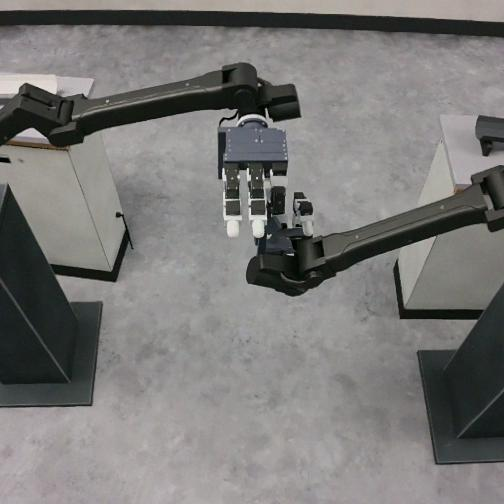

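Request:
move --arm1 '{"joints":{"joint1_rad":-1.560,"joint2_rad":2.38,"joint3_rad":2.70,"joint4_rad":-1.60},"min_time_s":2}'

Request:
move --arm2 '{"joints":{"joint2_rad":2.432},"min_time_s":2}' --arm1 '{"target":[-0.779,-0.012,1.09,0.041,-0.008,0.728,-0.685],"speed":0.08}'

Scene clock: 1227.13 s.
Joint torques (N m): arm1=[1.9 -27.22 8.94 -0.06 1.31 0.01] | arm2=[3.25 -22.48 6.68 0.94 1.04 -0.04] | arm3=[1.49 -17.14 7.86 0.42 1.09 -0.09]
Heat: arm1: hottest joint2_rad 37 °C; arm2: hottest joint2_rad 36 °C; arm3: hottest joint2_rad 33 °C.
move: arm1 done
Joint velocities: within noise
arm1.joint_positions: joint1_rad=-1.573 joint2_rad=+2.413 joint3_rad=+2.695 joint4_rad=-1.589 joint5_rad=+1.502 joint6_rad=-1.850 hand_index_mcp=-0.217 hand_index_abd=-0.093 hand_index_pip=-0.390 hand_index_dip=+0.715 hand_middle_mcp=+0.745 hand_middle_abd=+0.000 hand_middle_pip=+0.576 hand_middle_dip=+0.696 hand_ring_mcp=+0.746 hand_ring_abd=+0.000 hand_ring_pip=+0.576 hand_ring_dip=+0.696 hand_thumb_cmc=-0.581 hand_thumb_axl=+0.678 hand_thumb_mcp=+0.304 hand_thumb_ipl=+0.198 hand_current_limit=+0.400 hand_speed=-0.900
arm1.joint_status: all done
arm1.hand_state: blocked,goal,blocked,goal,goal,goal,goal,goal,goal,goal,goal,goal,goal,goal,blocked,blocked
arm1.index_mcp_current_ma: 289
arm1.index_abd_current_ma: 6
arm1.index_pip_current_ma: 28
arm1.index_dip_current_ma: 13
arm1.middle_mcp_current_ma: -4
arm1.middle_abd_current_ma: 0
arm1.middle_pip_current_ma: 0
arm1.middle_dip_current_ma: 0
arm1.ring_mcp_current_ma: -3
arm1.ring_abd_current_ma: 0
arm1.ring_pip_current_ma: 0
arm1.ring_dip_current_ma: 0
arm1.thumb_cmc_current_ma: -6
arm1.thumb_axl_current_ma: 0
arm1.thumb_mcp_current_ma: 385
arm1.thumb_ipl_current_ma: 46
arm1.hand_goal_index_mcp: -0.330
arm1.hand_goal_index_abd: -0.106
arm1.hand_goal_index_pip: -0.420
arm1.hand_goal_index_dip: 0.696
arm1.hand_goal_middle_mcp: 0.754
arm1.hand_goal_middle_abd: 0.000
arm1.hand_goal_middle_pip: 0.576
arm1.hand_goal_middle_dip: 0.696
arm1.hand_goal_ring_mcp: 0.754
arm1.hand_goal_ring_abd: 0.000
arm1.hand_goal_ring_pip: 0.576
arm1.hand_goal_ring_dip: 0.696
arm1.hand_goal_thumb_cmc: -0.570
arm1.hand_goal_thumb_axl: 0.678
arm1.hand_goal_thumb_mcp: 0.120
arm1.hand_goal_thumb_ipl: 0.168
arm1.hand: x=-0.8135 y=-0.0079 z=+1.1137 quat_wxyz=(+0.030, -0.038, +0.726, -0.686) (m; scene frame)
arm1.hand_target: x=-0.8182 y=+0.0013 z=+1.1405 quat_wxyz=(+0.048, -0.029, +0.725, -0.687) (m; scene frame)
arm1.hand_status: not commanded
arm2, arm3: as last shown
pictures: none

Scene clock: 1229.63 s.
Joint torques (N m): arm1=[0.32 -25.05 13.38 1.06 1.22 -0.15] | arm2=[3.25 -18.14 6.58 0.95 1.06 -0.05] | arm3=[1.49 -17.2 7.88 0.43 1.09 -0.09]
Heat: arm1: hottest joint2_rad 37 °C; arm2: hottest joint2_rad 36 °C; arm3: hottest joint2_rad 33 °C.
move: arm1 off_target; arm2 done
Joint velocities: within noise
arm1.joint_positions: joint1_rad=-1.573 joint2_rad=+2.511 joint3_rad=+2.756 joint4_rad=-1.481 joint5_rad=+1.502 joint6_rad=-1.916 hand_index_mcp=-0.217 hand_index_abd=-0.093 hand_index_pip=-0.390 hand_index_dip=+0.715 hand_middle_mcp=+0.745 hand_middle_abd=+0.000 hand_middle_pip=+0.576 hand_middle_dip=+0.696 hand_ring_mcp=+0.746 hand_ring_abd=+0.000 hand_ring_pip=+0.576 hand_ring_dip=+0.696 hand_thumb_cmc=-0.581 hand_thumb_axl=+0.678 hand_thumb_mcp=+0.304 hand_thumb_ipl=+0.198 hand_current_limit=+0.400 hand_speed=-0.900
arm1.joint_status: not commanded
arm1.hand_state: blocked,goal,blocked,goal,goal,goal,goal,goal,goal,goal,goal,goal,goal,goal,blocked,blocked
arm1.index_mcp_current_ma: 289
arm1.index_abd_current_ma: 6
arm1.index_pip_current_ma: 28
arm1.index_dip_current_ma: 13
arm1.middle_mcp_current_ma: -4
arm1.middle_abd_current_ma: 0
arm1.middle_pip_current_ma: 0
arm1.middle_dip_current_ma: 0
arm1.ring_mcp_current_ma: -3
arm1.ring_abd_current_ma: 0
arm1.ring_pip_current_ma: 0
arm1.ring_dip_current_ma: 0
arm1.thumb_cmc_current_ma: -6
arm1.thumb_axl_current_ma: 0
arm1.thumb_mcp_current_ma: 385
arm1.thumb_ipl_current_ma: 46
arm1.hand_goal_index_mcp: -0.330
arm1.hand_goal_index_abd: -0.106
arm1.hand_goal_index_pip: -0.420
arm1.hand_goal_index_dip: 0.696
arm1.hand_goal_middle_mcp: 0.754
arm1.hand_goal_middle_abd: 0.000
arm1.hand_goal_middle_pip: 0.576
arm1.hand_goal_middle_dip: 0.696
arm1.hand_goal_ring_mcp: 0.754
arm1.hand_goal_ring_abd: 0.000
arm1.hand_goal_ring_pip: 0.576
arm1.hand_goal_ring_dip: 0.696
arm1.hand_goal_thumb_cmc: -0.570
arm1.hand_goal_thumb_axl: 0.678
arm1.hand_goal_thumb_mcp: 0.120
arm1.hand_goal_thumb_ipl: 0.168
arm1.hand: x=-0.7852 y=-0.0061 z=+1.0692 quat_wxyz=(+0.033, -0.038, +0.725, -0.687) (m; scene frame)
arm1.hand_target: x=-0.7807 y=-0.0121 z=+1.0898 quat_wxyz=(+0.051, -0.016, +0.725, -0.687) (m; scene frame)
arm1.hand_status: off_target (0.022 m and 3.5 deg from the pose sent, 0.042 m and 3.7 deg at the start)
arm2.joint_positions: joint1_rad=+1.634 joint2_rad=+2.416 joint3_rad=+1.932 joint4_rad=-0.612 joint5_rad=+1.390 joint6_rad=+1.182 hand_index_mcp=-0.340 hand_index_abd=+0.003 hand_index_pip=-0.882 hand_index_dip=+0.408 hand_middle_mcp=+0.429 hand_middle_abd=-0.002 hand_middle_pip=-0.075 hand_middle_dip=+0.694 hand_ring_mcp=-0.342 hand_ring_abd=+0.002 hand_ring_pip=-0.890 hand_ring_dip=+0.409 hand_thumb_cmc=+0.723 hand_thumb_axl=+0.677 hand_thumb_mcp=+0.226 hand_thumb_ipl=+0.168 hand_current_limit=+0.400 hand_speed=-0.600
arm2.joint_status: all done
arm2.hand_state: goal,goal,goal,goal,goal,goal,goal,goal,goal,goal,goal,goal,goal,goal,goal,goal
arm2.index_mcp_current_ma: 9
arm2.index_abd_current_ma: 11
arm2.index_pip_current_ma: 0
arm2.index_dip_current_ma: 10
arm2.middle_mcp_current_ma: 85
arm2.middle_abd_current_ma: -8
arm2.middle_pip_current_ma: 20
arm2.middle_dip_current_ma: -9
arm2.ring_mcp_current_ma: -1
arm2.ring_abd_current_ma: 7
arm2.ring_pip_current_ma: -34
arm2.ring_dip_current_ma: 12
arm2.thumb_cmc_current_ma: 39
arm2.thumb_axl_current_ma: -4
arm2.thumb_mcp_current_ma: -2
arm2.thumb_ipl_current_ma: -2
arm2.hand_goal_index_mcp: -0.342
arm2.hand_goal_index_abd: 0.000
arm2.hand_goal_index_pip: -0.882
arm2.hand_goal_index_dip: 0.406
arm2.hand_goal_middle_mcp: 0.412
arm2.hand_goal_middle_abd: 0.000
arm2.hand_goal_middle_pip: -0.080
arm2.hand_goal_middle_dip: 0.696
arm2.hand_goal_ring_mcp: -0.342
arm2.hand_goal_ring_abd: 0.000
arm2.hand_goal_ring_pip: -0.882
arm2.hand_goal_ring_dip: 0.406
arm2.hand_goal_thumb_cmc: 0.714
arm2.hand_goal_thumb_axl: 0.678
arm2.hand_goal_thumb_mcp: 0.226
arm2.hand_goal_thumb_ipl: 0.168
arm2.hand: x=-0.7371 y=+0.0805 z=+0.9846 quat_wxyz=(-0.099, -0.035, +0.761, +0.641) (m; scene frame)
arm2.hand_target: x=-0.7390 y=+0.0704 z=+0.9763 quat_wxyz=(-0.107, -0.036, +0.760, +0.641) (m; scene frame)
arm2.hand_status: not commanded
arm3: as last shown
pictures: none


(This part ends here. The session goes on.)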